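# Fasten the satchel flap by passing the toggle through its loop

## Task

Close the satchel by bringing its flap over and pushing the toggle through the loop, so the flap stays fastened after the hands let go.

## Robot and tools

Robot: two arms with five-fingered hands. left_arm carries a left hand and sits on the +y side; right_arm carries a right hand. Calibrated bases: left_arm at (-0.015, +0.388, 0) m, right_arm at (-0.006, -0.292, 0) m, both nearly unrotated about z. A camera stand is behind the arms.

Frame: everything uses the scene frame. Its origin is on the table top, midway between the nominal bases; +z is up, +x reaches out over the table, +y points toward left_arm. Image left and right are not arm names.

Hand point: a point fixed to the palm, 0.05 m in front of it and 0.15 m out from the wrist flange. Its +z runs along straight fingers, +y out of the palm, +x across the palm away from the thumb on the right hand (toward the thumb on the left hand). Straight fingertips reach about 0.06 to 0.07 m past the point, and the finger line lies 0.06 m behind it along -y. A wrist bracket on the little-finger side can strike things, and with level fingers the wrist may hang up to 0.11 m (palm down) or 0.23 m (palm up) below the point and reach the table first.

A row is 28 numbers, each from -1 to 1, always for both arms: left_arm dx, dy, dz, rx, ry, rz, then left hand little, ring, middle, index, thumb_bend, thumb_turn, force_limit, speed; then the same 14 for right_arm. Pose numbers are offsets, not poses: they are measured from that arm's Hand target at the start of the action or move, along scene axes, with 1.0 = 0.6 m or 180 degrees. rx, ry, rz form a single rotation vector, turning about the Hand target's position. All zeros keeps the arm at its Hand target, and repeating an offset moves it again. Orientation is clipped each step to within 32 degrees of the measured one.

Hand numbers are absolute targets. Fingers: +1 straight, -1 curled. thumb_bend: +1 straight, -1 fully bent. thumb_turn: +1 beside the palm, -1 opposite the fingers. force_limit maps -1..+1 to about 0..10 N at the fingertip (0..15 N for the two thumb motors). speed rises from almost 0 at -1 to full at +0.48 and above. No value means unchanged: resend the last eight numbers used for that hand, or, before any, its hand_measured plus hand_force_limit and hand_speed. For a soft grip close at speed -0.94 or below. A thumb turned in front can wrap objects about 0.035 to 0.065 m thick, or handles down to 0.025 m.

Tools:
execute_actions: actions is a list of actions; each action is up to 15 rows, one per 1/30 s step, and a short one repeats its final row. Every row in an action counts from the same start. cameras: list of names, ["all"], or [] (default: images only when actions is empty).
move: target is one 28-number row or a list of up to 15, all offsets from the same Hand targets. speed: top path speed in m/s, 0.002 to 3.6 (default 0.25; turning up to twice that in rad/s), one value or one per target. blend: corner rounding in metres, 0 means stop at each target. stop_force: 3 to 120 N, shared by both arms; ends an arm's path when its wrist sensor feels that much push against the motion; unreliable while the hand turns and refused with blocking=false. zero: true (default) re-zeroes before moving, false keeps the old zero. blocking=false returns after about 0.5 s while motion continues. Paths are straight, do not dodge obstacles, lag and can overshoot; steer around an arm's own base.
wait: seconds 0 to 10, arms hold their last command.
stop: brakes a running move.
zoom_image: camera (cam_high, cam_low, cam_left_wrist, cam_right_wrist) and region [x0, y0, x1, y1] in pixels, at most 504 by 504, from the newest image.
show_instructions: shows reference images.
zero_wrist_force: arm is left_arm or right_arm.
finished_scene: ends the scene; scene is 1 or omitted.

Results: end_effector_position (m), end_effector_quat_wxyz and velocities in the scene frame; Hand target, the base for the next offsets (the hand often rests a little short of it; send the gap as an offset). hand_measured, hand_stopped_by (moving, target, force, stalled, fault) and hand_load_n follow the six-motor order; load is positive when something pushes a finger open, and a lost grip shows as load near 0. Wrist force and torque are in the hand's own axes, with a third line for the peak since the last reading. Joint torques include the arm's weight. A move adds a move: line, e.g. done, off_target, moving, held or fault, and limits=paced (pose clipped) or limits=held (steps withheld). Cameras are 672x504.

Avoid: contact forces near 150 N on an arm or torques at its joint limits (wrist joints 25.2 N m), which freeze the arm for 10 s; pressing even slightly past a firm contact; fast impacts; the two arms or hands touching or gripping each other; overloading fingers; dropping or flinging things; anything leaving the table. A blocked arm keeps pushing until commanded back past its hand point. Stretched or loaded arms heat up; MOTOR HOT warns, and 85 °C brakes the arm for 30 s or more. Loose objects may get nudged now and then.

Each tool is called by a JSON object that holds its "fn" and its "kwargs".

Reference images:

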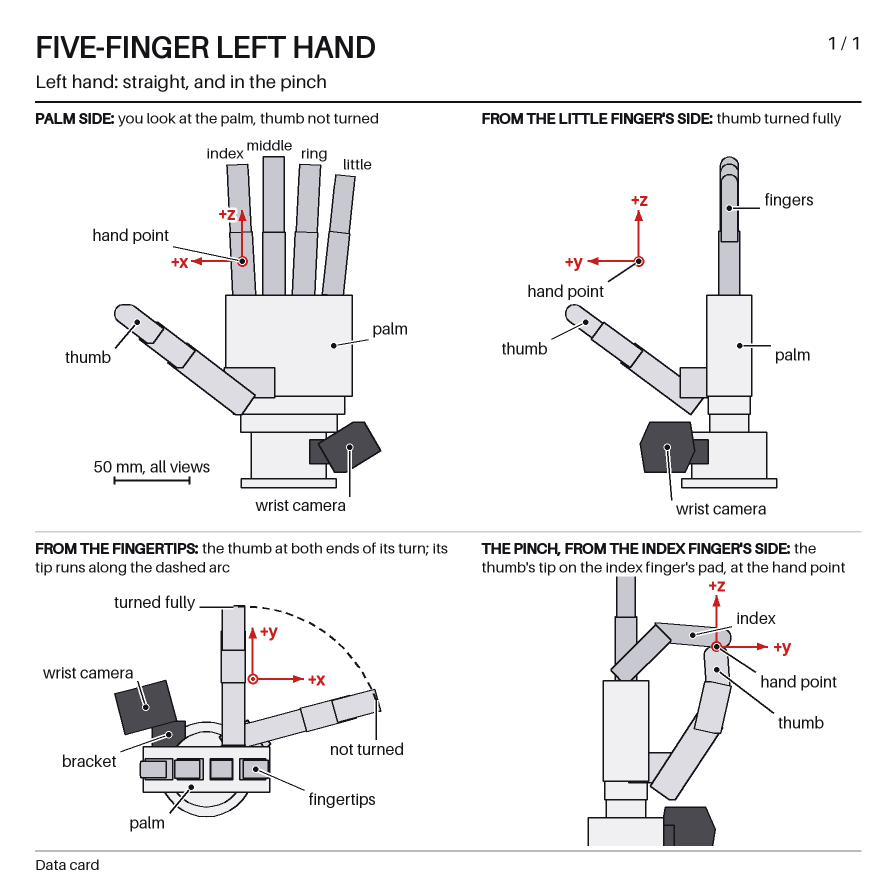

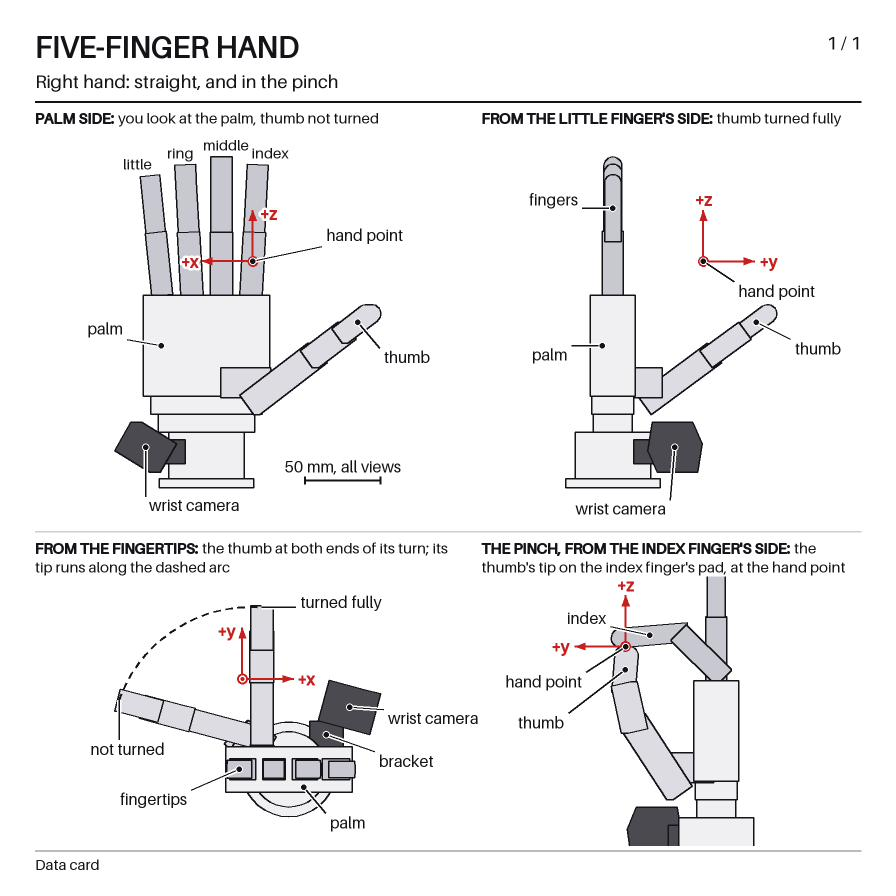

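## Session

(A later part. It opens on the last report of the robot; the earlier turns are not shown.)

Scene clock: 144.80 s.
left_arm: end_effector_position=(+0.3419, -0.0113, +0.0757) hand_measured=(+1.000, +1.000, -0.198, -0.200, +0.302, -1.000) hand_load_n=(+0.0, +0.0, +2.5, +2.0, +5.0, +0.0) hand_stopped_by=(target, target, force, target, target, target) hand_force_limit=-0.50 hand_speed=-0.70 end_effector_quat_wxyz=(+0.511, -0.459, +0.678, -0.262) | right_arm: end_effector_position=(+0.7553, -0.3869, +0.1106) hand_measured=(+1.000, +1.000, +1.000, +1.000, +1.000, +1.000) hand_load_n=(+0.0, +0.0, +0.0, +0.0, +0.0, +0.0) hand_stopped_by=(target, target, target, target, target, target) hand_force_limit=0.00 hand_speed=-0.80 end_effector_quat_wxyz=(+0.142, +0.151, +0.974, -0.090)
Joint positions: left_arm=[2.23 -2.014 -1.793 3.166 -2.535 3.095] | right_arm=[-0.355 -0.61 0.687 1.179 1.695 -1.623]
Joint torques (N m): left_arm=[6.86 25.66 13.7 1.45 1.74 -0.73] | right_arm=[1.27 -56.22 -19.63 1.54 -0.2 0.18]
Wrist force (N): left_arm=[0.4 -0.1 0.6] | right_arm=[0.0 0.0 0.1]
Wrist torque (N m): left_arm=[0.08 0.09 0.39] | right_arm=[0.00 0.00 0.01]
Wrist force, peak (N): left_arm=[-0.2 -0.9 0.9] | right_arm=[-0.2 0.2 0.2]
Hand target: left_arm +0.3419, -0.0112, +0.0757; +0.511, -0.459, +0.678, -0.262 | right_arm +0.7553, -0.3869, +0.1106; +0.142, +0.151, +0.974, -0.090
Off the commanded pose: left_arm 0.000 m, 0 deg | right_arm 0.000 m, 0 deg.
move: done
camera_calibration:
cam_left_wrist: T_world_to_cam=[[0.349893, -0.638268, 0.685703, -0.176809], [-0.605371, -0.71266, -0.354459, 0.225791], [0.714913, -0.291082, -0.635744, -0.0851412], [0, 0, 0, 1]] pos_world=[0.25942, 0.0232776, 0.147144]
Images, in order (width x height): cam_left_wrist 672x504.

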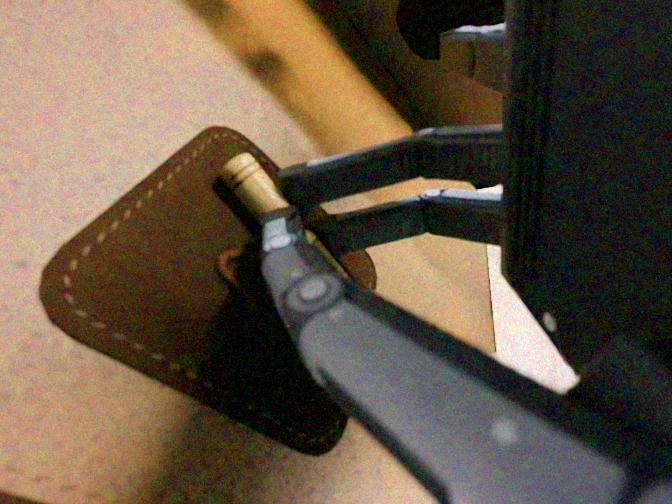

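{"fn": "move", "kwargs": {"target": [[-0.02, 0, 0.03, 0,0,0, 1, 1, -0.2, -0.2, 0.3, -1, -0.5, -0.7, 0,0,0,0,0,0, 1,1,1,1,1,1,0,-0.8],[-0.0318, 0.0258, 0.0297, 0,0,-0.4906, 1, 1, -0.2, -0.2, 0.3, -1, -0.5, -0.7, 0,0,0,0,0,0, 1,1,1,1,1,1,0,-0.8]], "cameras": ["all"], "speed": [0.05, 0.25]}}

{"fn": "zoom_image", "kwargs": {"camera": "cam_left_wrist", "region": [150, 80, 450, 380]}}

Scene clock: 159.33 s.
left_arm: end_effector_position=(+0.3229, +0.0043, +0.0935) hand_measured=(+1.000, +1.000, -0.198, -0.200, +0.302, -1.000) hand_load_n=(+0.0, +0.0, +2.5, +2.5, +5.0, +0.0) hand_stopped_by=(target, target, force, target, target, target) hand_force_limit=-0.50 hand_speed=-0.70 end_effector_quat_wxyz=(+0.185, +0.142, +0.806, -0.544) | right_arm: end_effector_position=(+0.7553, -0.3869, +0.1106) hand_measured=(+1.000, +1.000, +1.000, +1.000, +1.000, +1.000) hand_load_n=(+0.0, +0.0, +0.0, +0.0, -0.5, +0.0) hand_stopped_by=(target, target, target, target, target, target) hand_force_limit=0.00 hand_speed=-0.80 end_effector_quat_wxyz=(+0.142, +0.151, +0.974, -0.090)
Joint positions: left_arm=[3.04 -1.849 -2.045 2.978 -0.444 4.51] | right_arm=[-0.355 -0.61 0.687 1.179 1.695 -1.623]
Joint torques (N m): left_arm=[-9.38 28.53 6.12 -2.92 0.99 2.04] | right_arm=[0.65 -56.18 -19.45 1.41 -0.05 0.12]
Wrist force (N): left_arm=[0.2 0.6 0.8] | right_arm=[-0.1 0.1 0.2]
Wrist torque (N m): left_arm=[0.17 0.18 0.33] | right_arm=[0.00 0.00 0.01]
Wrist force, peak (N): left_arm=[0.2 0.7 1.2] | right_arm=[0.0 0.2 0.5]
Hand target: left_arm +0.3229, +0.0042, +0.0935; +0.185, +0.142, +0.806, -0.544 | right_arm +0.7553, -0.3869, +0.1106; +0.142, +0.151, +0.974, -0.090
Off the commanded pose: left_arm 0.000 m, 0 deg | right_arm 0.000 m, 0 deg.
move: done
camera_calibration:
cam_left_wrist: T_world_to_cam=[[-0.627654, -0.368799, 0.685593, 0.142098], [-0.730322, 0.583918, -0.354498, 0.266473], [-0.269592, -0.723206, -0.635841, 0.264061], [0, 0, 0, 1]] pos_world=[0.354988, 0.0877778, 0.164944]

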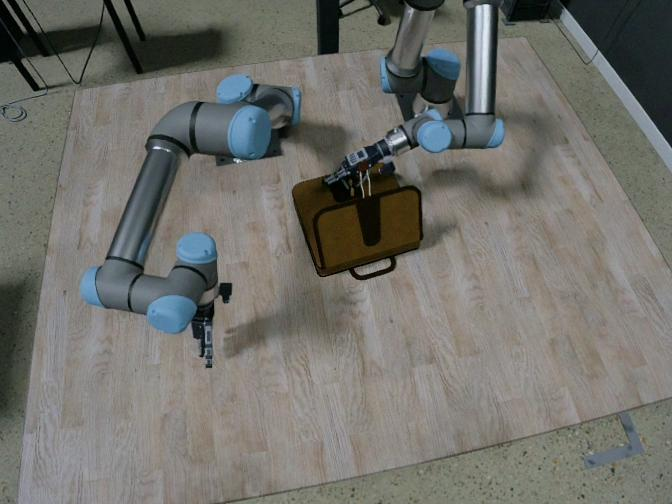

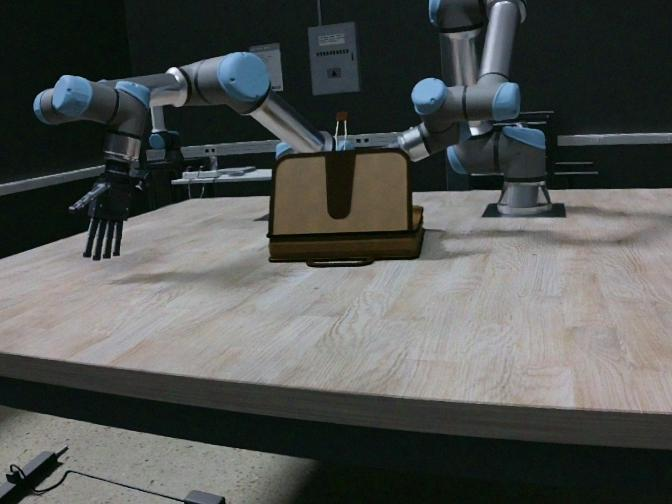

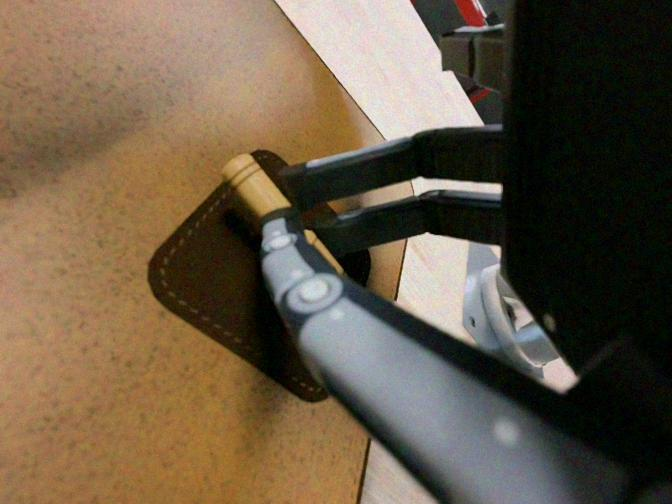

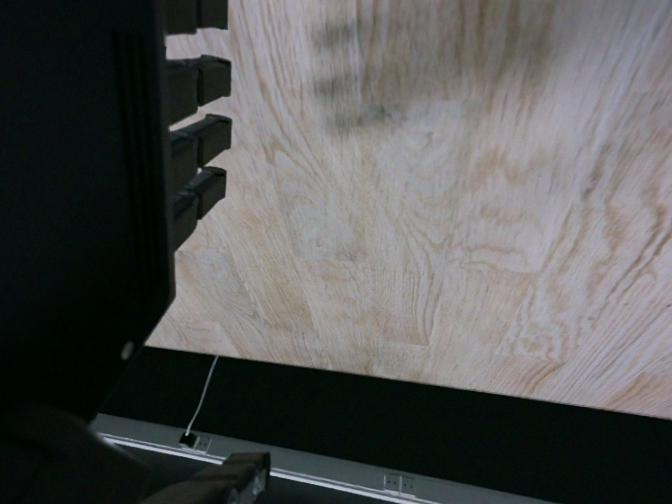

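Scaled by 1.680.

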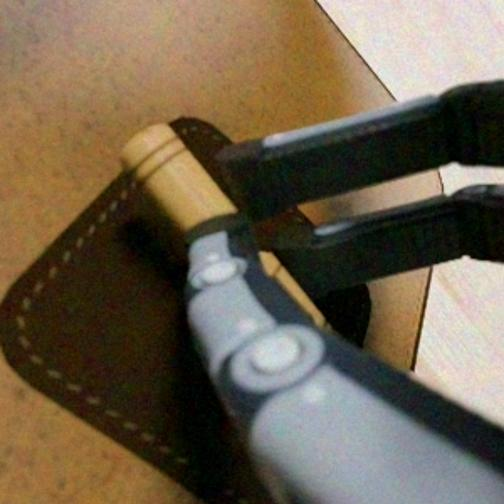

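{"fn": "move", "kwargs": {"target": [0.0017, -0.004, -0.0297, 0,0,0, 1, 1, -0.2, -0.2, 0.3, -1, -0.5, -0.7, 0,0,0,0,0,0, 1,1,1,1,1,1,0,-0.8], "cameras": ["cam_left_wrist"], "speed": 0.03, "stop_force": 4}}

{"fn": "zoom_image", "kwargs": {"camera": "cam_left_wrist", "region": [150, 80, 450, 380]}}

Scene clock: 165.70 s.
left_arm: end_effector_position=(+0.3238, +0.0020, +0.0770) hand_measured=(+1.000, +1.000, -0.198, -0.200, +0.300, -1.000) hand_load_n=(+0.0, +0.0, +1.0, +1.5, +1.5, -1.5) hand_stopped_by=(target, target, force, target, target, target) hand_force_limit=-0.50 hand_speed=-0.70 end_effector_quat_wxyz=(+0.185, +0.143, +0.806, -0.544) | right_arm: end_effector_position=(+0.7553, -0.3869, +0.1106) hand_measured=(+1.000, +1.000, +1.000, +1.000, +1.000, +1.000) hand_load_n=(+0.0, +0.0, +0.0, +0.0, +0.0, +0.0) hand_stopped_by=(target, target, target, target, target, target) hand_force_limit=0.00 hand_speed=-0.80 end_effector_quat_wxyz=(+0.142, +0.151, +0.974, -0.090)
Joint positions: left_arm=[3.034 -1.881 -2.055 3.03 -0.448 4.499] | right_arm=[-0.355 -0.61 0.687 1.179 1.695 -1.623]
Joint torques (N m): left_arm=[7.36 28.11 22.93 0.67 3.53 1.87] | right_arm=[1.73 -56.38 -19.5 1.46 -0.1 0.01]
Wrist force (N): left_arm=[-1.3 -2.9 0.0] | right_arm=[0.0 -0.1 0.2]
Wrist torque (N m): left_arm=[0.02 0.19 0.36] | right_arm=[-0.02 -0.01 0.00]
Wrist force, peak (N): left_arm=[-3.3 -11.0 -2.2] | right_arm=[-0.1 0.1 0.5]
Hand target: left_arm +0.3238, +0.0020, +0.0770; +0.185, +0.143, +0.806, -0.544 (not the last commanded pose) | right_arm +0.7553, -0.3869, +0.1106; +0.142, +0.151, +0.974, -0.090
Off the commanded pose: left_arm 0.001 m, 0 deg | right_arm 0.000 m, 0 deg.
move: contact (left_arm)
camera_calibration:
cam_left_wrist: T_world_to_cam=[[-0.627703, -0.368584, 0.685664, 0.153115], [-0.730178, 0.584127, -0.354452, 0.262549], [-0.26987, -0.723147, -0.63579, 0.252235], [0, 0, 0, 1]] pos_world=[0.355888, 0.0854769, 0.148444]
Images, in order (width x height): cam_left_wrist 672x504.

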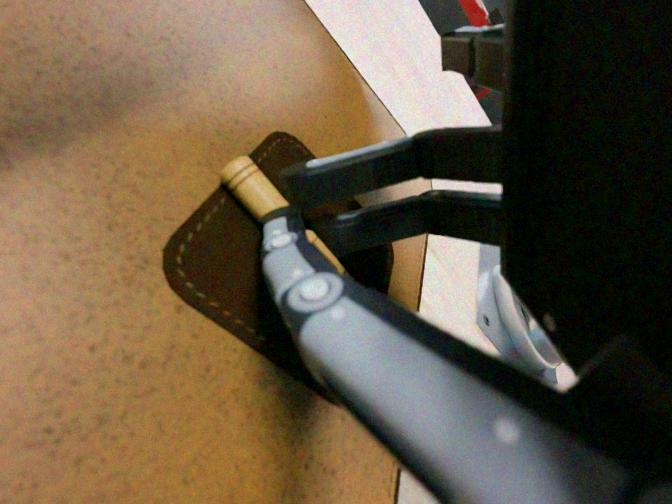

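Scaled by 1.680.

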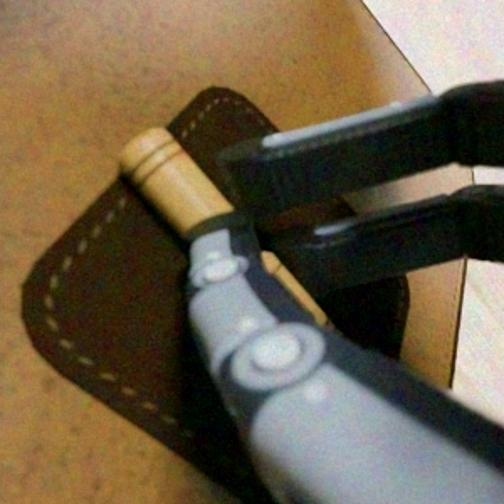

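{"fn": "move", "kwargs": {"target": [0, 0, 0, 0,0,0, 1, 1, 0.45, 0.45, 0.3, -1, -0.5, -0.5, 0,0,0,0,0,0, 1,1,1,1,1,1,0,-0.8], "cameras": ["cam_left_wrist"], "speed": 0.05}}

{"fn": "zoom_image", "kwargs": {"camera": "cam_left_wrist", "region": [150, 80, 450, 380]}}

Scene clock: 167.87 s.
left_arm: end_effector_position=(+0.3238, +0.0020, +0.0770) hand_measured=(+1.000, +1.000, +0.450, +0.450, +0.300, -1.000) hand_load_n=(-0.5, +0.0, +0.0, +0.0, +0.0, +0.0) hand_stopped_by=(target, target, target, target, target, target) hand_force_limit=-0.50 hand_speed=-0.50 end_effector_quat_wxyz=(+0.185, +0.143, +0.806, -0.544) | right_arm: end_effector_position=(+0.7553, -0.3869, +0.1106) hand_measured=(+1.000, +1.000, +1.000, +1.000, +1.000, +1.000) hand_load_n=(+0.0, +0.0, +0.0, +0.0, +0.0, +0.0) hand_stopped_by=(target, target, target, target, target, target) hand_force_limit=0.00 hand_speed=-0.80 end_effector_quat_wxyz=(+0.142, +0.151, +0.974, -0.090)
Joint positions: left_arm=[3.034 -1.881 -2.055 3.03 -0.448 4.499] | right_arm=[-0.355 -0.61 0.687 1.179 1.695 -1.623]
Joint torques (N m): left_arm=[5.01 28.82 21.7 0.52 3.37 1.91] | right_arm=[1.51 -55.25 -19.64 1.27 -0.2 0.19]
Wrist force (N): left_arm=[-0.3 0.5 0.4] | right_arm=[0.0 -0.1 0.1]
Wrist torque (N m): left_arm=[0.16 0.20 0.29] | right_arm=[-0.01 0.00 0.00]
Wrist force, peak (N): left_arm=[-1.4 -3.1 -0.4] | right_arm=[-0.1 0.2 0.5]
Hand target: left_arm +0.3238, +0.0020, +0.0770; +0.185, +0.143, +0.806, -0.544 | right_arm +0.7553, -0.3869, +0.1106; +0.142, +0.151, +0.974, -0.090
Off the commanded pose: left_arm 0.000 m, 0 deg | right_arm 0.000 m, 0 deg.
move: done
camera_calibration:
cam_left_wrist: T_world_to_cam=[[-0.627703, -0.368584, 0.685664, 0.153115], [-0.730178, 0.584127, -0.354452, 0.262549], [-0.26987, -0.723147, -0.63579, 0.252235], [0, 0, 0, 1]] pos_world=[0.355888, 0.0854769, 0.148444]
Images, in order (width x height): cam_left_wrist 672x504.

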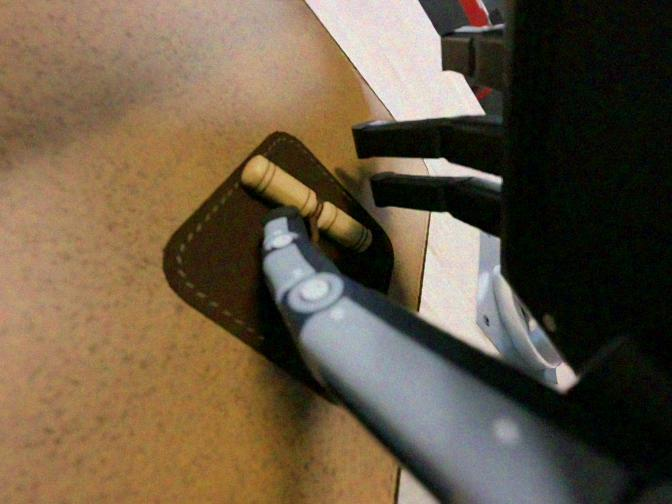

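Scaled by 1.680.

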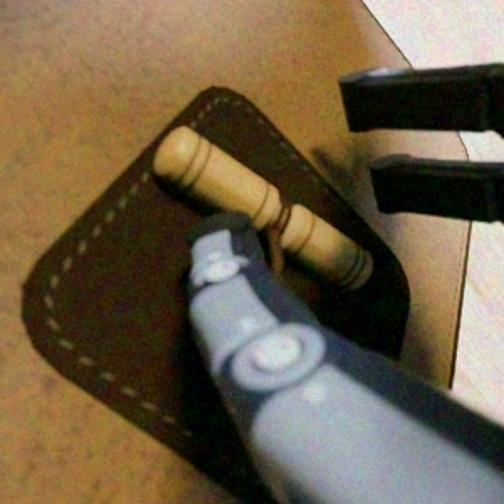

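{"fn": "move", "kwargs": {"target": [0, 0, 0, 0,0,0, 1, 1, -0.18, -0.18, 0.3, -1, -0.6, -0.7, 0,0,0,0,0,0, 1,1,1,1,1,1,0,-0.8], "cameras": ["cam_left_wrist"], "speed": 0.05}}

{"fn": "zoom_image", "kwargs": {"camera": "cam_left_wrist", "region": [150, 80, 450, 380]}}

Scene clock: 179.17 s.
left_arm: end_effector_position=(+0.3238, +0.0020, +0.0770) hand_measured=(+1.000, +1.000, -0.180, -0.156, +0.300, -1.000) hand_load_n=(-0.5, +0.0, +0.0, +3.5, +2.0, -1.0) hand_stopped_by=(target, target, target, force, target, target) hand_force_limit=-0.60 hand_speed=-0.70 end_effector_quat_wxyz=(+0.185, +0.143, +0.806, -0.544) | right_arm: end_effector_position=(+0.7553, -0.3869, +0.1106) hand_measured=(+1.000, +1.000, +1.000, +1.000, +1.000, +1.000) hand_load_n=(+0.0, +0.0, +0.0, +0.0, +0.0, +0.0) hand_stopped_by=(target, target, target, target, target, target) hand_force_limit=0.00 hand_speed=-0.80 end_effector_quat_wxyz=(+0.142, +0.151, +0.974, -0.090)
Joint positions: left_arm=[3.034 -1.881 -2.055 3.03 -0.448 4.499] | right_arm=[-0.355 -0.61 0.687 1.179 1.695 -1.623]
Joint torques (N m): left_arm=[-2.98 27.88 19.59 0.52 3.2 1.42] | right_arm=[1.75 -55.59 -20.04 1.47 -0.15 0.07]
Wrist force (N): left_arm=[-0.6 -1.2 1.1] | right_arm=[0.0 0.1 0.0]
Wrist torque (N m): left_arm=[0.10 0.20 0.29] | right_arm=[0.02 0.00 0.00]
Wrist force, peak (N): left_arm=[-0.6 -1.4 1.2] | right_arm=[-0.1 -0.2 0.5]
Hand target: left_arm +0.3238, +0.0020, +0.0770; +0.185, +0.143, +0.806, -0.544 | right_arm +0.7553, -0.3869, +0.1106; +0.142, +0.151, +0.974, -0.090
Off the commanded pose: left_arm 0.000 m, 0 deg | right_arm 0.000 m, 0 deg.
move: done
camera_calibration:
cam_left_wrist: T_world_to_cam=[[-0.627703, -0.368584, 0.685664, 0.153115], [-0.730178, 0.584127, -0.354452, 0.262549], [-0.26987, -0.723147, -0.63579, 0.252235], [0, 0, 0, 1]] pos_world=[0.355888, 0.0854769, 0.148444]
Images, in order (width x height): cam_left_wrist 672x504.

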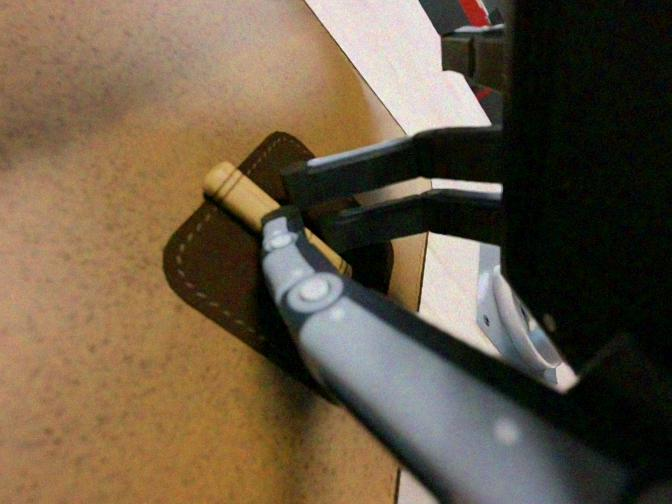

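Scaled by 1.680.

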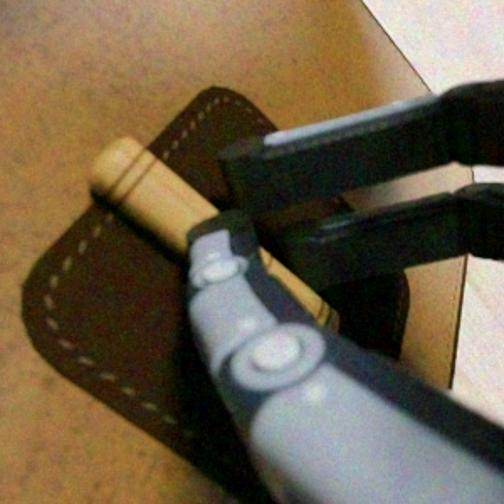

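{"fn": "move", "kwargs": {"target": [[0, 0, 0.01, 0,0,0, 1, 1, -0.18, -0.18, 0.3, -1, -0.6, -0.7, 0,0,0,0,0,0, 1,1,1,1,1,1,0,-0.8],[0.0008, 0.0012, 0.01, 0,0,-0.061, 1, 1, -0.18, -0.18, 0.3, -1, -0.6, -0.7, 0,0,0,0,0,0, 1,1,1,1,1,1,0,-0.8],[0.0008, 0.0012, -0.001, 0,0,-0.061, 1, 1, -0.18, -0.18, 0.3, -1, -0.6, -0.7, 0,0,0,0,0,0, 1,1,1,1,1,1,0,-0.8]], "cameras": ["cam_left_wrist"], "speed": [0.04, 0.1, 0.03]}}

{"fn": "zoom_image", "kwargs": {"camera": "cam_left_wrist", "region": [150, 80, 450, 380]}}

Scene clock: 214.83 s.
left_arm: end_effector_position=(+0.3243, +0.0027, +0.0764) hand_measured=(+1.000, +1.000, -0.180, -0.156, +0.296, -1.000) hand_load_n=(+0.0, +0.0, +0.0, +4.5, -18.0, -15.5) hand_stopped_by=(target, target, target, force, target, target) hand_force_limit=-0.60 hand_speed=-0.70 end_effector_quat_wxyz=(+0.132, +0.219, +0.789, -0.559) | right_arm: end_effector_position=(+0.7553, -0.3869, +0.1106) hand_measured=(+1.000, +1.000, +1.000, +1.000, +1.000, +1.000) hand_load_n=(+0.0, +0.0, +0.0, +0.0, +0.0, +0.0) hand_stopped_by=(target, target, target, target, target, target) hand_force_limit=0.00 hand_speed=-0.80 end_effector_quat_wxyz=(+0.142, +0.151, +0.974, -0.090)
Joint positions: left_arm=[3.058 -2.061 -1.924 2.61 -0.355 5.006] | right_arm=[-0.355 -0.61 0.687 1.179 1.695 -1.623]
Joint torques (N m): left_arm=[1.3 31.14 1.41 -2.78 -7.36 -2.06] | right_arm=[1.27 -55.24 -20.08 1.36 0.03 0.01]
Wrist force (N): left_arm=[-14.9 -29.5 -11.9] | right_arm=[0.0 0.2 0.1]
Wrist torque (N m): left_arm=[-0.81 0.03 0.86] | right_arm=[0.03 0.00 0.01]
Wrist force, peak (N): left_arm=[-15.1 -30.0 -11.8] | right_arm=[0.2 0.4 0.3]
Hand target: left_arm +0.3243, +0.0028, +0.0764; +0.132, +0.219, +0.789, -0.559 | right_arm +0.7553, -0.3869, +0.1106; +0.142, +0.151, +0.974, -0.090
Off the commanded pose: left_arm 0.000 m, 0 deg | right_arm 0.000 m, 0 deg.
move: done
camera_calibration:
cam_left_wrist: T_world_to_cam=[[-0.686482, -0.242164, 0.685637, 0.172799], [-0.605517, 0.712451, -0.354629, 0.221513], [-0.402605, -0.658612, -0.63572, 0.295361], [0, 0, 0, 1]] pos_world=[0.371667, 0.0785567, 0.147844]
Images, in order (width x height): cam_left_wrist 672x504.

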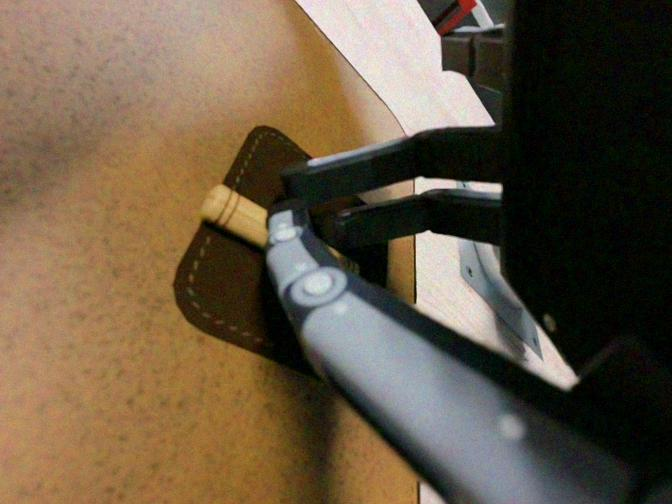

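Scaled by 1.680.

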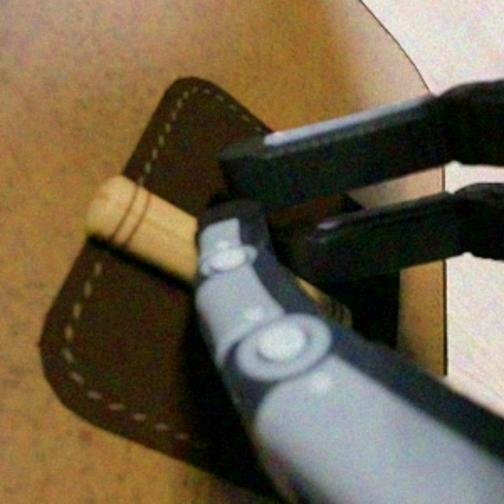

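{"fn": "move", "kwargs": {"target": [0, 0, 0.006, 0,0,0, 1, 1, -0.18, -0.18, 0.3, -1, -0.6, -0.7, 0,0,0,0,0,0, 1,1,1,1,1,1,0,-0.8], "cameras": ["cam_left_wrist","cam_high"], "speed": 0.05}}

{"fn": "zoom_image", "kwargs": {"camera": "cam_left_wrist", "region": [150, 80, 450, 380]}}

Scene clock: 216.73 s.
left_arm: end_effector_position=(+0.3243, +0.0028, +0.0800) hand_measured=(+1.000, +1.000, -0.180, -0.156, +0.298, -1.000) hand_load_n=(+0.0, +0.0, +0.0, +1.5, -3.5, -3.0) hand_stopped_by=(target, target, target, force, target, target) hand_force_limit=-0.60 hand_speed=-0.70 end_effector_quat_wxyz=(+0.132, +0.219, +0.789, -0.559) | right_arm: end_effector_position=(+0.7553, -0.3869, +0.1106) hand_measured=(+1.000, +1.000, +1.000, +1.000, +1.000, +1.000) hand_load_n=(+0.0, +0.5, +0.0, +0.0, +0.0, +0.0) hand_stopped_by=(target, target, target, target, target, target) hand_force_limit=0.00 hand_speed=-0.80 end_effector_quat_wxyz=(+0.142, +0.151, +0.974, -0.090)
Joint positions: left_arm=[3.058 -2.054 -1.922 2.601 -0.355 5.006] | right_arm=[-0.355 -0.61 0.687 1.179 1.695 -1.623]
Joint torques (N m): left_arm=[-10.23 29.47 20.47 -2.58 1.39 -0.49] | right_arm=[1.34 -54.63 -19.12 1.46 0.03 0.05]
Wrist force (N): left_arm=[-3.2 -6.4 -2.5] | right_arm=[0.0 0.3 0.2]
Wrist torque (N m): left_arm=[-0.25 0.16 0.49] | right_arm=[0.03 -0.01 0.02]
Wrist force, peak (N): left_arm=[-15.0 -29.5 -11.6] | right_arm=[-0.1 0.1 0.4]
Hand target: left_arm +0.3243, +0.0028, +0.0800; +0.132, +0.219, +0.789, -0.559 | right_arm +0.7553, -0.3869, +0.1106; +0.142, +0.151, +0.974, -0.090
Off the commanded pose: left_arm 0.000 m, 0 deg | right_arm 0.000 m, 0 deg.
move: done
camera_calibration:
cam_left_wrist: T_world_to_cam=[[-0.686336, -0.242468, 0.685676, 0.170319], [-0.605626, 0.712555, -0.354236, 0.222691], [-0.402691, -0.658388, -0.635897, 0.297755], [0, 0, 0, 1]] pos_world=[0.371667, 0.0786563, 0.151443]
Images, in order (width x height): cam_high 672x504, cam_left_wrist 672x504.

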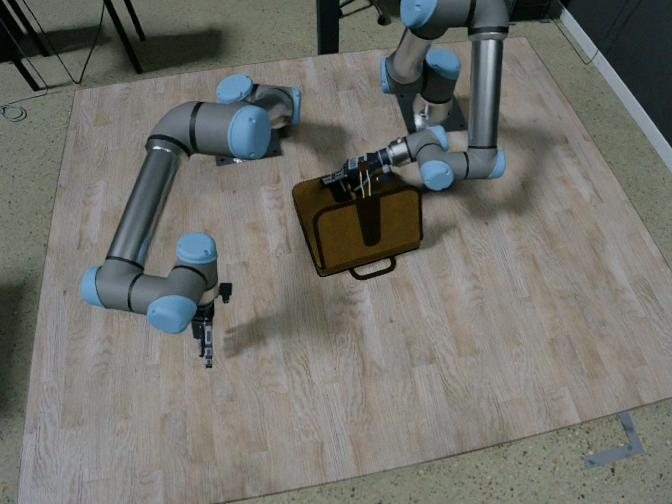

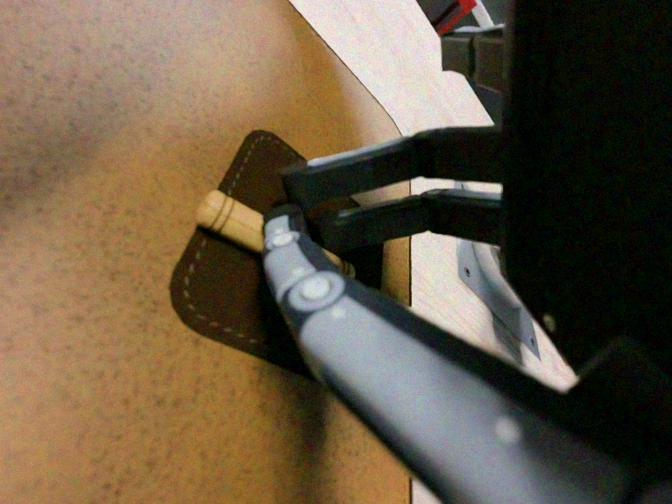

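Scaled by 1.680.

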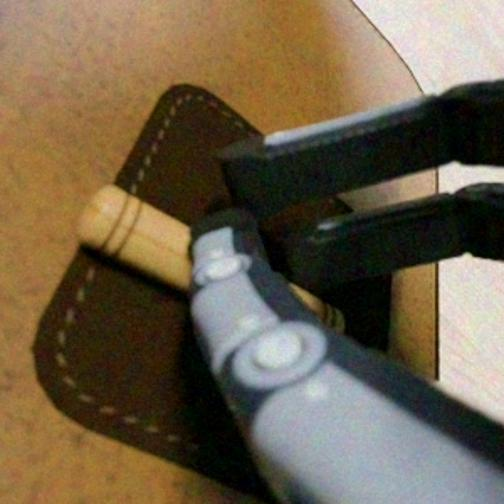

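{"fn": "move", "kwargs": {"target": [[0, 0, 0, 0,0,0, 1, 1, 0.35, 0.35, 0.3, -1, -0.6, -0.3, 0,0,0,0,0,0, 1,1,1,1,1,1,0,-0.8],[0, 0.007, 0.03, 0,0,0, 1, 1, 0.35, 0.35, 0.3, -1, -0.6, -0.3, 0,0,0,0,0,0, 1,1,1,1,1,1,0,-0.8],[-0.0008, 0.018, 0.03, 0,0,0.061, 1, 1, 0.35, 0.35, 0.3, -1, -0.6, -0.3, 0,0,0,0,0,0, 1,1,1,1,1,1,0,-0.8]], "cameras": ["cam_left_wrist"], "speed": [0.04, 0.05, 0.1]}}

{"fn": "zoom_image", "kwargs": {"camera": "cam_left_wrist", "region": [150, 80, 450, 380]}}

Scene clock: 225.43 s.
left_arm: end_effector_position=(+0.3237, +0.0136, +0.0980) hand_measured=(+1.000, +1.000, +0.350, +0.350, +0.300, -1.000) hand_load_n=(+0.0, +0.0, +0.0, +0.0, +0.0, +0.0) hand_stopped_by=(target, target, target, target, target, target) hand_force_limit=-0.60 hand_speed=-0.30 end_effector_quat_wxyz=(+0.185, +0.143, +0.806, -0.544) | right_arm: end_effector_position=(+0.7553, -0.3869, +0.1106) hand_measured=(+1.000, +1.000, +1.000, +1.000, +1.000, +1.000) hand_load_n=(+0.0, +0.0, +0.0, +0.0, +0.0, +0.0) hand_stopped_by=(target, target, target, target, target, target) hand_force_limit=0.00 hand_speed=-0.80 end_effector_quat_wxyz=(+0.142, +0.151, +0.974, -0.090)
Joint positions: left_arm=[3.069 -1.846 -2.048 2.927 -0.427 4.567] | right_arm=[-0.355 -0.61 0.687 1.179 1.695 -1.623]
Joint torques (N m): left_arm=[-4.07 15.2 23.84 -2.63 4.23 -0.56] | right_arm=[1.3 -54.68 -19.93 1.46 -0.02 0.29]
Wrist force (N): left_arm=[-0.2 0.4 0.6] | right_arm=[0.1 0.1 0.3]
Wrist torque (N m): left_arm=[0.10 0.19 0.23] | right_arm=[0.00 -0.02 0.02]
Wrist force, peak (N): left_arm=[-3.4 -6.4 -2.5] | right_arm=[0.2 0.0 0.4]
Hand target: left_arm +0.3238, +0.0136, +0.0980; +0.185, +0.143, +0.806, -0.544 | right_arm +0.7553, -0.3869, +0.1106; +0.142, +0.151, +0.974, -0.090
Off the commanded pose: left_arm 0.000 m, 0 deg | right_arm 0.000 m, 0 deg.
move: done
camera_calibration:
cam_left_wrist: T_world_to_cam=[[-0.627785, -0.368552, 0.685605, 0.142965], [-0.730099, 0.584206, -0.354483, 0.263113], [-0.269889, -0.7231, -0.635836, 0.273958], [0, 0, 0, 1]] pos_world=[0.355788, 0.0970765, 0.169444]
Images, in order (width x height): cam_left_wrist 672x504.

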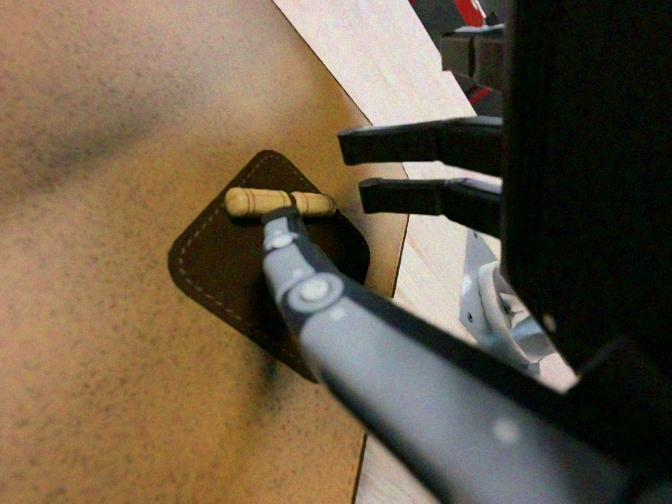

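Scaled by 1.680.

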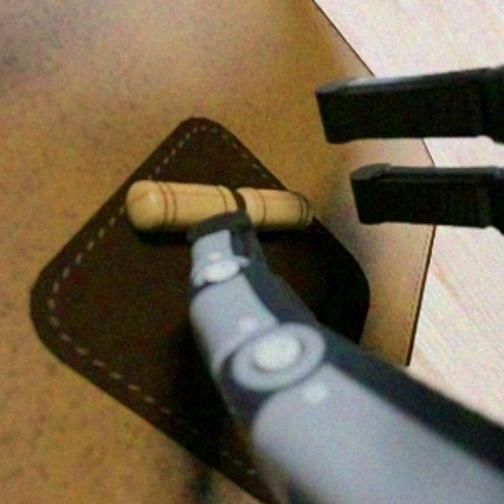

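{"fn": "move", "kwargs": {"target": [[-0.05, 0.07, 0.133, 0,0,0, 1, 1, 0.35, 0.35, 0.3, -1, -0.6, -0.3, -0.092,0.478,0.266,-0.0176,0.0613,0.3144, 1,1,1,1,1,1,0,-0.8],[-0.1, 0.133, 0.133, 0,0,0, 1, 1, 0.35, 0.35, 0.3, -1, -0.6, -0.3, -0.425,0.67,0.207,-0.0352,0.1226,0.6287, 1,1,1,1,1,1,0,-0.8]], "cameras": ["all"], "speed": 0.3, "blend": 0.03}}

Scene clock: 245.07 s.
left_arm: end_effector_position=(+0.2638, +0.0934, +0.1778) hand_measured=(+1.000, +1.000, +0.350, +0.350, +0.300, -1.000) hand_load_n=(+0.0, +0.0, +0.0, +0.0, +0.0, +0.0) hand_stopped_by=(target, target, target, target, target, target) hand_force_limit=-0.60 hand_speed=-0.30 end_effector_quat_wxyz=(+0.184, +0.142, +0.806, -0.544) | right_arm: end_effector_position=(+0.5003, +0.0151, +0.2348) hand_measured=(+1.000, +1.000, +1.000, +1.000, +1.000, +1.000) hand_load_n=(+0.0, +0.0, +0.0, +0.0, +0.0, +0.0) hand_stopped_by=(target, target, target, target, target, target) hand_force_limit=0.00 hand_speed=-0.80 end_effector_quat_wxyz=(+0.000, +0.748, -0.664, +0.000)
Joint positions: left_arm=[3.376 -1.665 -2.249 2.194 -0.352 5.373] | right_arm=[0.234 -0.664 0.509 1.725 1.571 -3.011]
Joint torques (N m): left_arm=[-10.16 6.56 21.9 -0.09 3.73 -1.29] | right_arm=[-2.2 -47.68 -31.58 4.72 -2.08 -0.16]
Wrist force (N): left_arm=[-0.2 0.2 0.2] | right_arm=[0.2 0.2 0.3]
Wrist torque (N m): left_arm=[0.17 0.18 0.41] | right_arm=[-0.01 0.02 0.00]
Wrist force, peak (N): left_arm=[-0.9 0.3 1.2] | right_arm=[-0.1 -1.3 1.3]
Hand target: left_arm +0.2638, +0.0934, +0.1778; +0.185, +0.143, +0.806, -0.544 | right_arm +0.5003, +0.0151, +0.2348; +0.000, +0.748, -0.664, +0.000
Off the commanded pose: left_arm 0.000 m, 0 deg | right_arm 0.000 m, 0 deg.
elbow stopped short (right arm): the move would have taken joint 3 (elbow) straighter than the controller allows.
move: done
camera_calibration:
cam_left_wrist: T_world_to_cam=[[-0.627567, -0.368727, 0.685712, 0.0800002], [-0.730288, 0.584095, -0.354278, 0.201072], [-0.269889, -0.723099, -0.635836, 0.366235], [0, 0, 0, 1]] pos_world=[0.295889, 0.176877, 0.249243]
cam_right_wrist: T_world_to_cam=[[-0.944998, -0.32664, 0.0169036, 0.472403], [-0.272199, 0.814048, 0.513063, 0.00826264], [-0.181347, 0.480243, -0.858184, 0.396121], [0, 0, 0, 1]] pos_world=[0.520505, -0.0426548, 0.32772]

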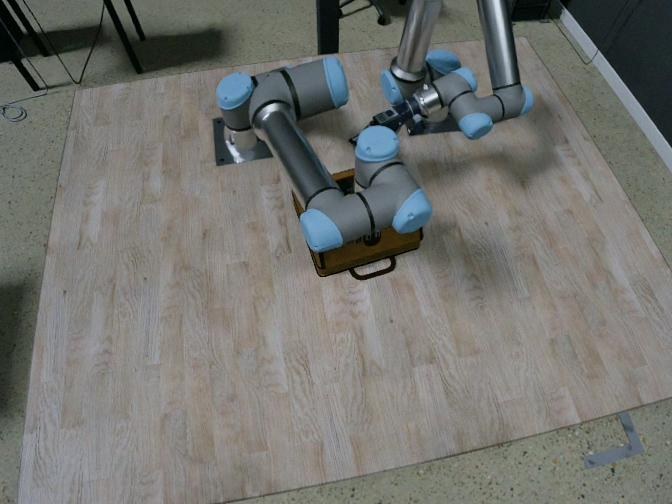

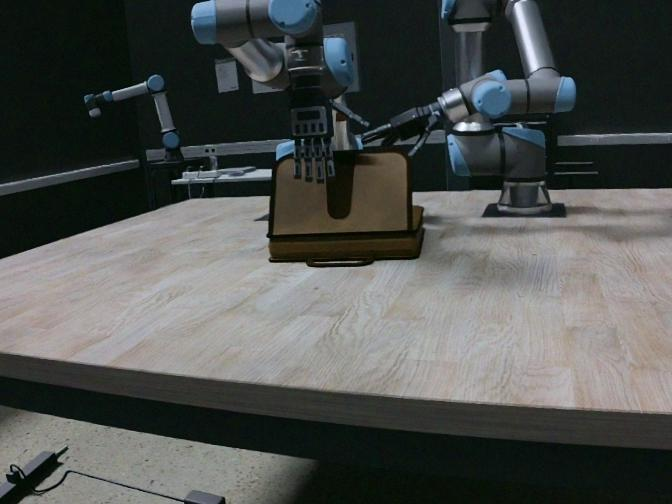

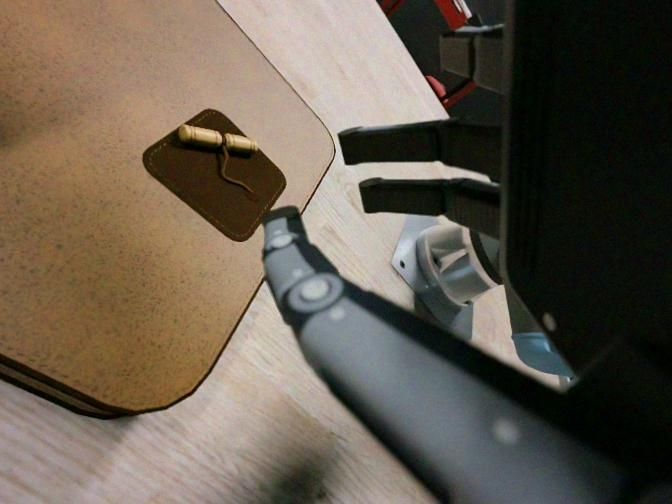

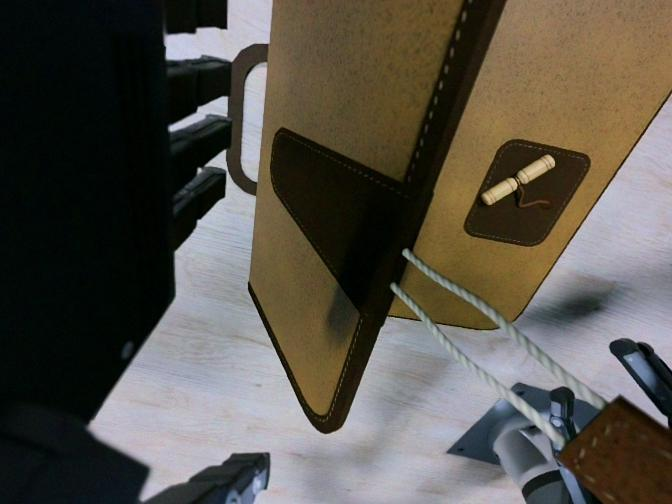

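{"fn": "zoom_image", "kwargs": {"camera": "cam_right_wrist", "region": [360, 120, 672, 504]}}

Scaled by 1.312.

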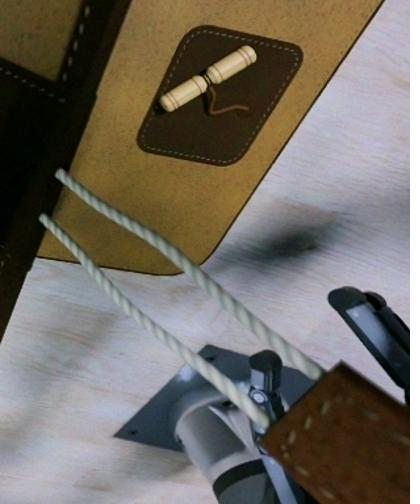

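{"fn": "move", "kwargs": {"target": [0,0,0, 0,0,0, 1, 1, 0.35, 0.35, 0.3, -1, -0.6, -0.3, -0.17,-0.02,-0.01,0,0,0, 1,1,1,1,1,1,0,-0.8], "cameras": ["all"], "speed": 0.08, "stop_force": 8}}

Scene clock: 252.23 s.
left_arm: end_effector_position=(+0.2638, +0.0934, +0.1778) hand_measured=(+1.000, +1.000, +0.350, +0.350, +0.300, -1.000) hand_load_n=(+0.0, +0.0, +0.0, +0.0, +0.0, +0.5) hand_stopped_by=(target, target, target, target, target, target) hand_force_limit=-0.60 hand_speed=-0.30 end_effector_quat_wxyz=(+0.185, +0.143, +0.806, -0.544) | right_arm: end_effector_position=(+0.3983, +0.0031, +0.2288) hand_measured=(+1.000, +1.000, +1.000, +1.000, +1.000, +1.000) hand_load_n=(+0.0, +0.0, +0.0, +0.0, +0.0, +0.0) hand_stopped_by=(target, target, target, target, target, target) hand_force_limit=0.00 hand_speed=-0.80 end_effector_quat_wxyz=(+0.000, +0.748, -0.664, +0.000)
Joint positions: left_arm=[3.376 -1.665 -2.249 2.194 -0.352 5.373] | right_arm=[0.26 -0.989 1.087 1.472 1.571 -2.985]
Joint torques (N m): left_arm=[-9.88 12.84 22.66 0.04 3.92 -1.68] | right_arm=[-7.75 -48.52 -22.93 4.86 -1.22 -1.46]
Wrist force (N): left_arm=[-0.2 0.3 0.1] | right_arm=[0.1 -0.2 -0.6]
Wrist torque (N m): left_arm=[0.17 0.18 0.40] | right_arm=[0.09 0.06 -0.02]
Wrist force, peak (N): left_arm=[-0.4 0.2 0.5] | right_arm=[0.3 -1.1 -0.2]
Hand target: left_arm +0.2638, +0.0934, +0.1778; +0.185, +0.143, +0.806, -0.544 | right_arm +0.3983, +0.0031, +0.2288; +0.000, +0.748, -0.664, +0.000
Off the commanded pose: left_arm 0.000 m, 0 deg | right_arm 0.000 m, 0 deg.
move: done
camera_calibration:
cam_left_wrist: T_world_to_cam=[[-0.627703, -0.368584, 0.685664, 0.0800264], [-0.730178, 0.584127, -0.354452, 0.201078], [-0.26987, -0.723147, -0.63579, 0.366226], [0, 0, 0, 1]] pos_world=[0.295888, 0.176877, 0.249244]
cam_right_wrist: T_world_to_cam=[[-0.944932, -0.326822, 0.0170465, 0.372111], [-0.272292, 0.81403, 0.513042, -0.0066098], [-0.18155, 0.480148, -0.858194, 0.378321], [0, 0, 0, 1]] pos_world=[0.418504, -0.0546551, 0.321721]

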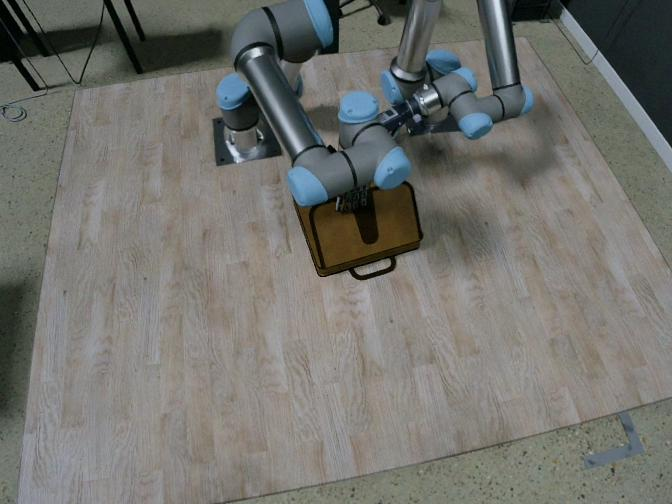

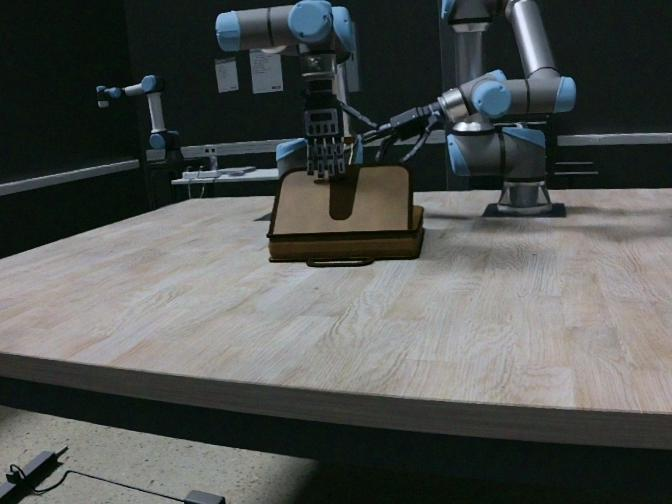

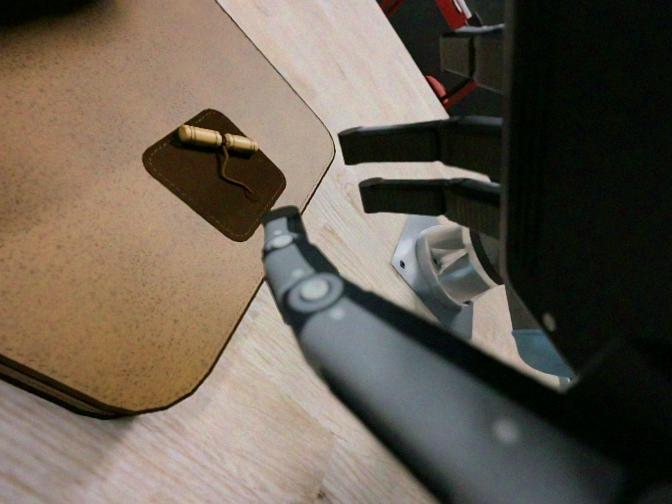

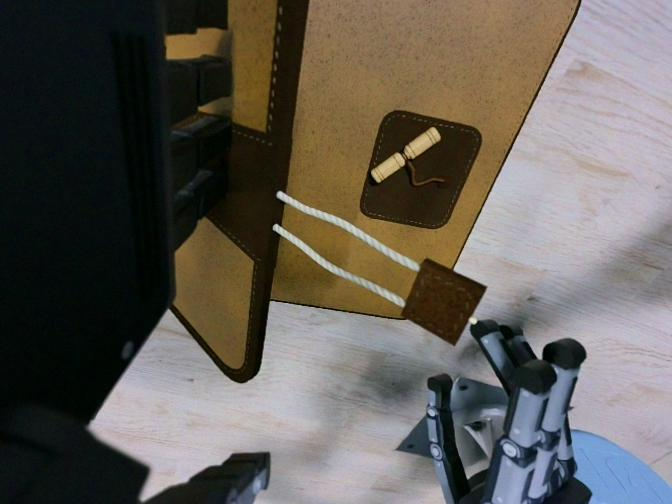

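{"fn": "move", "kwargs": {"target": [0,0,0, 0,0,0, 1, 1, 0.35, 0.35, 0.3, -1, -0.6, -0.3, 0.12,0.0,0.02,0,0,0, 1,1,1,1,1,1,0,-0.8], "cameras": ["cam_low", "cam_right_wrist"], "speed": 0.1}}

Scene clock: 254.47 s.
left_arm: end_effector_position=(+0.2638, +0.0934, +0.1778) hand_measured=(+1.000, +1.000, +0.350, +0.350, +0.300, -1.000) hand_load_n=(+0.0, +0.0, +0.0, +0.0, +0.0, +0.0) hand_stopped_by=(target, target, target, target, target, target) hand_force_limit=-0.60 hand_speed=-0.30 end_effector_quat_wxyz=(+0.185, +0.143, +0.806, -0.544) | right_arm: end_effector_position=(+0.4703, +0.0031, +0.2408) hand_measured=(+1.000, +1.000, +1.000, +1.000, +1.000, +1.000) hand_load_n=(+0.0, +0.0, +0.0, +0.0, +0.0, +0.0) hand_stopped_by=(target, target, target, target, target, target) hand_force_limit=0.00 hand_speed=-0.80 end_effector_quat_wxyz=(+0.000, +0.748, -0.664, +0.000)
Joint positions: left_arm=[3.376 -1.665 -2.249 2.194 -0.352 5.373] | right_arm=[0.227 -0.795 0.73 1.635 1.571 -3.018]
Joint torques (N m): left_arm=[-9.03 19.61 22.86 -0.18 3.31 -1.61] | right_arm=[9.5 -46.95 -21.72 0.57 2.04 1.96]
Wrist force (N): left_arm=[-0.2 0.2 0.1] | right_arm=[0.3 0.2 0.4]
Wrist torque (N m): left_arm=[0.16 0.19 0.40] | right_arm=[0.00 0.00 0.21]
Wrist force, peak (N): left_arm=[-0.5 0.1 0.5] | right_arm=[-0.2 1.0 -0.4]
Hand target: left_arm +0.2638, +0.0934, +0.1778; +0.185, +0.143, +0.806, -0.544 | right_arm +0.4703, +0.0031, +0.2408; +0.000, +0.748, -0.664, +0.000
Off the commanded pose: left_arm 0.000 m, 0 deg | right_arm 0.000 m, 0 deg.
move: done
camera_calibration:
cam_right_wrist: T_world_to_cam=[[-0.944958, -0.326745, 0.0170944, 0.439943], [-0.272203, 0.814061, 0.51304, 0.00679727], [-0.181549, 0.480148, -0.858194, 0.40169], [0, 0, 0, 1]] pos_world=[0.490504, -0.0546551, 0.333721]
Images, in order (width x height): cam_low 672x504, cam_right_wrist 672x504.

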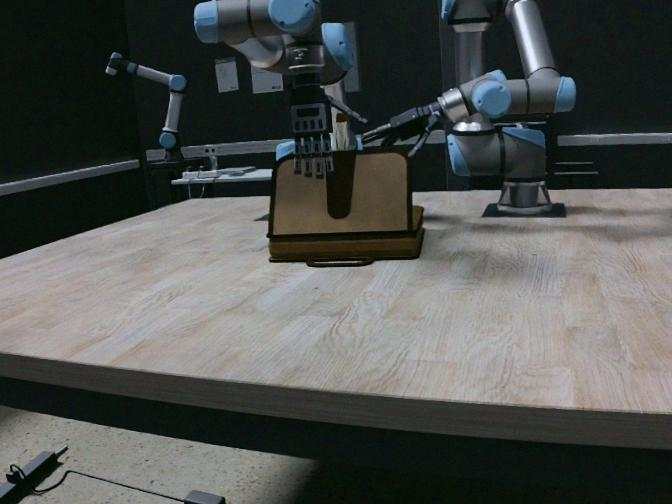

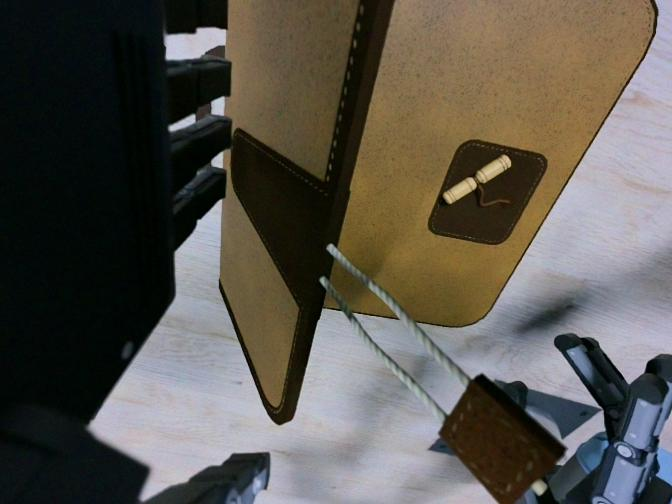

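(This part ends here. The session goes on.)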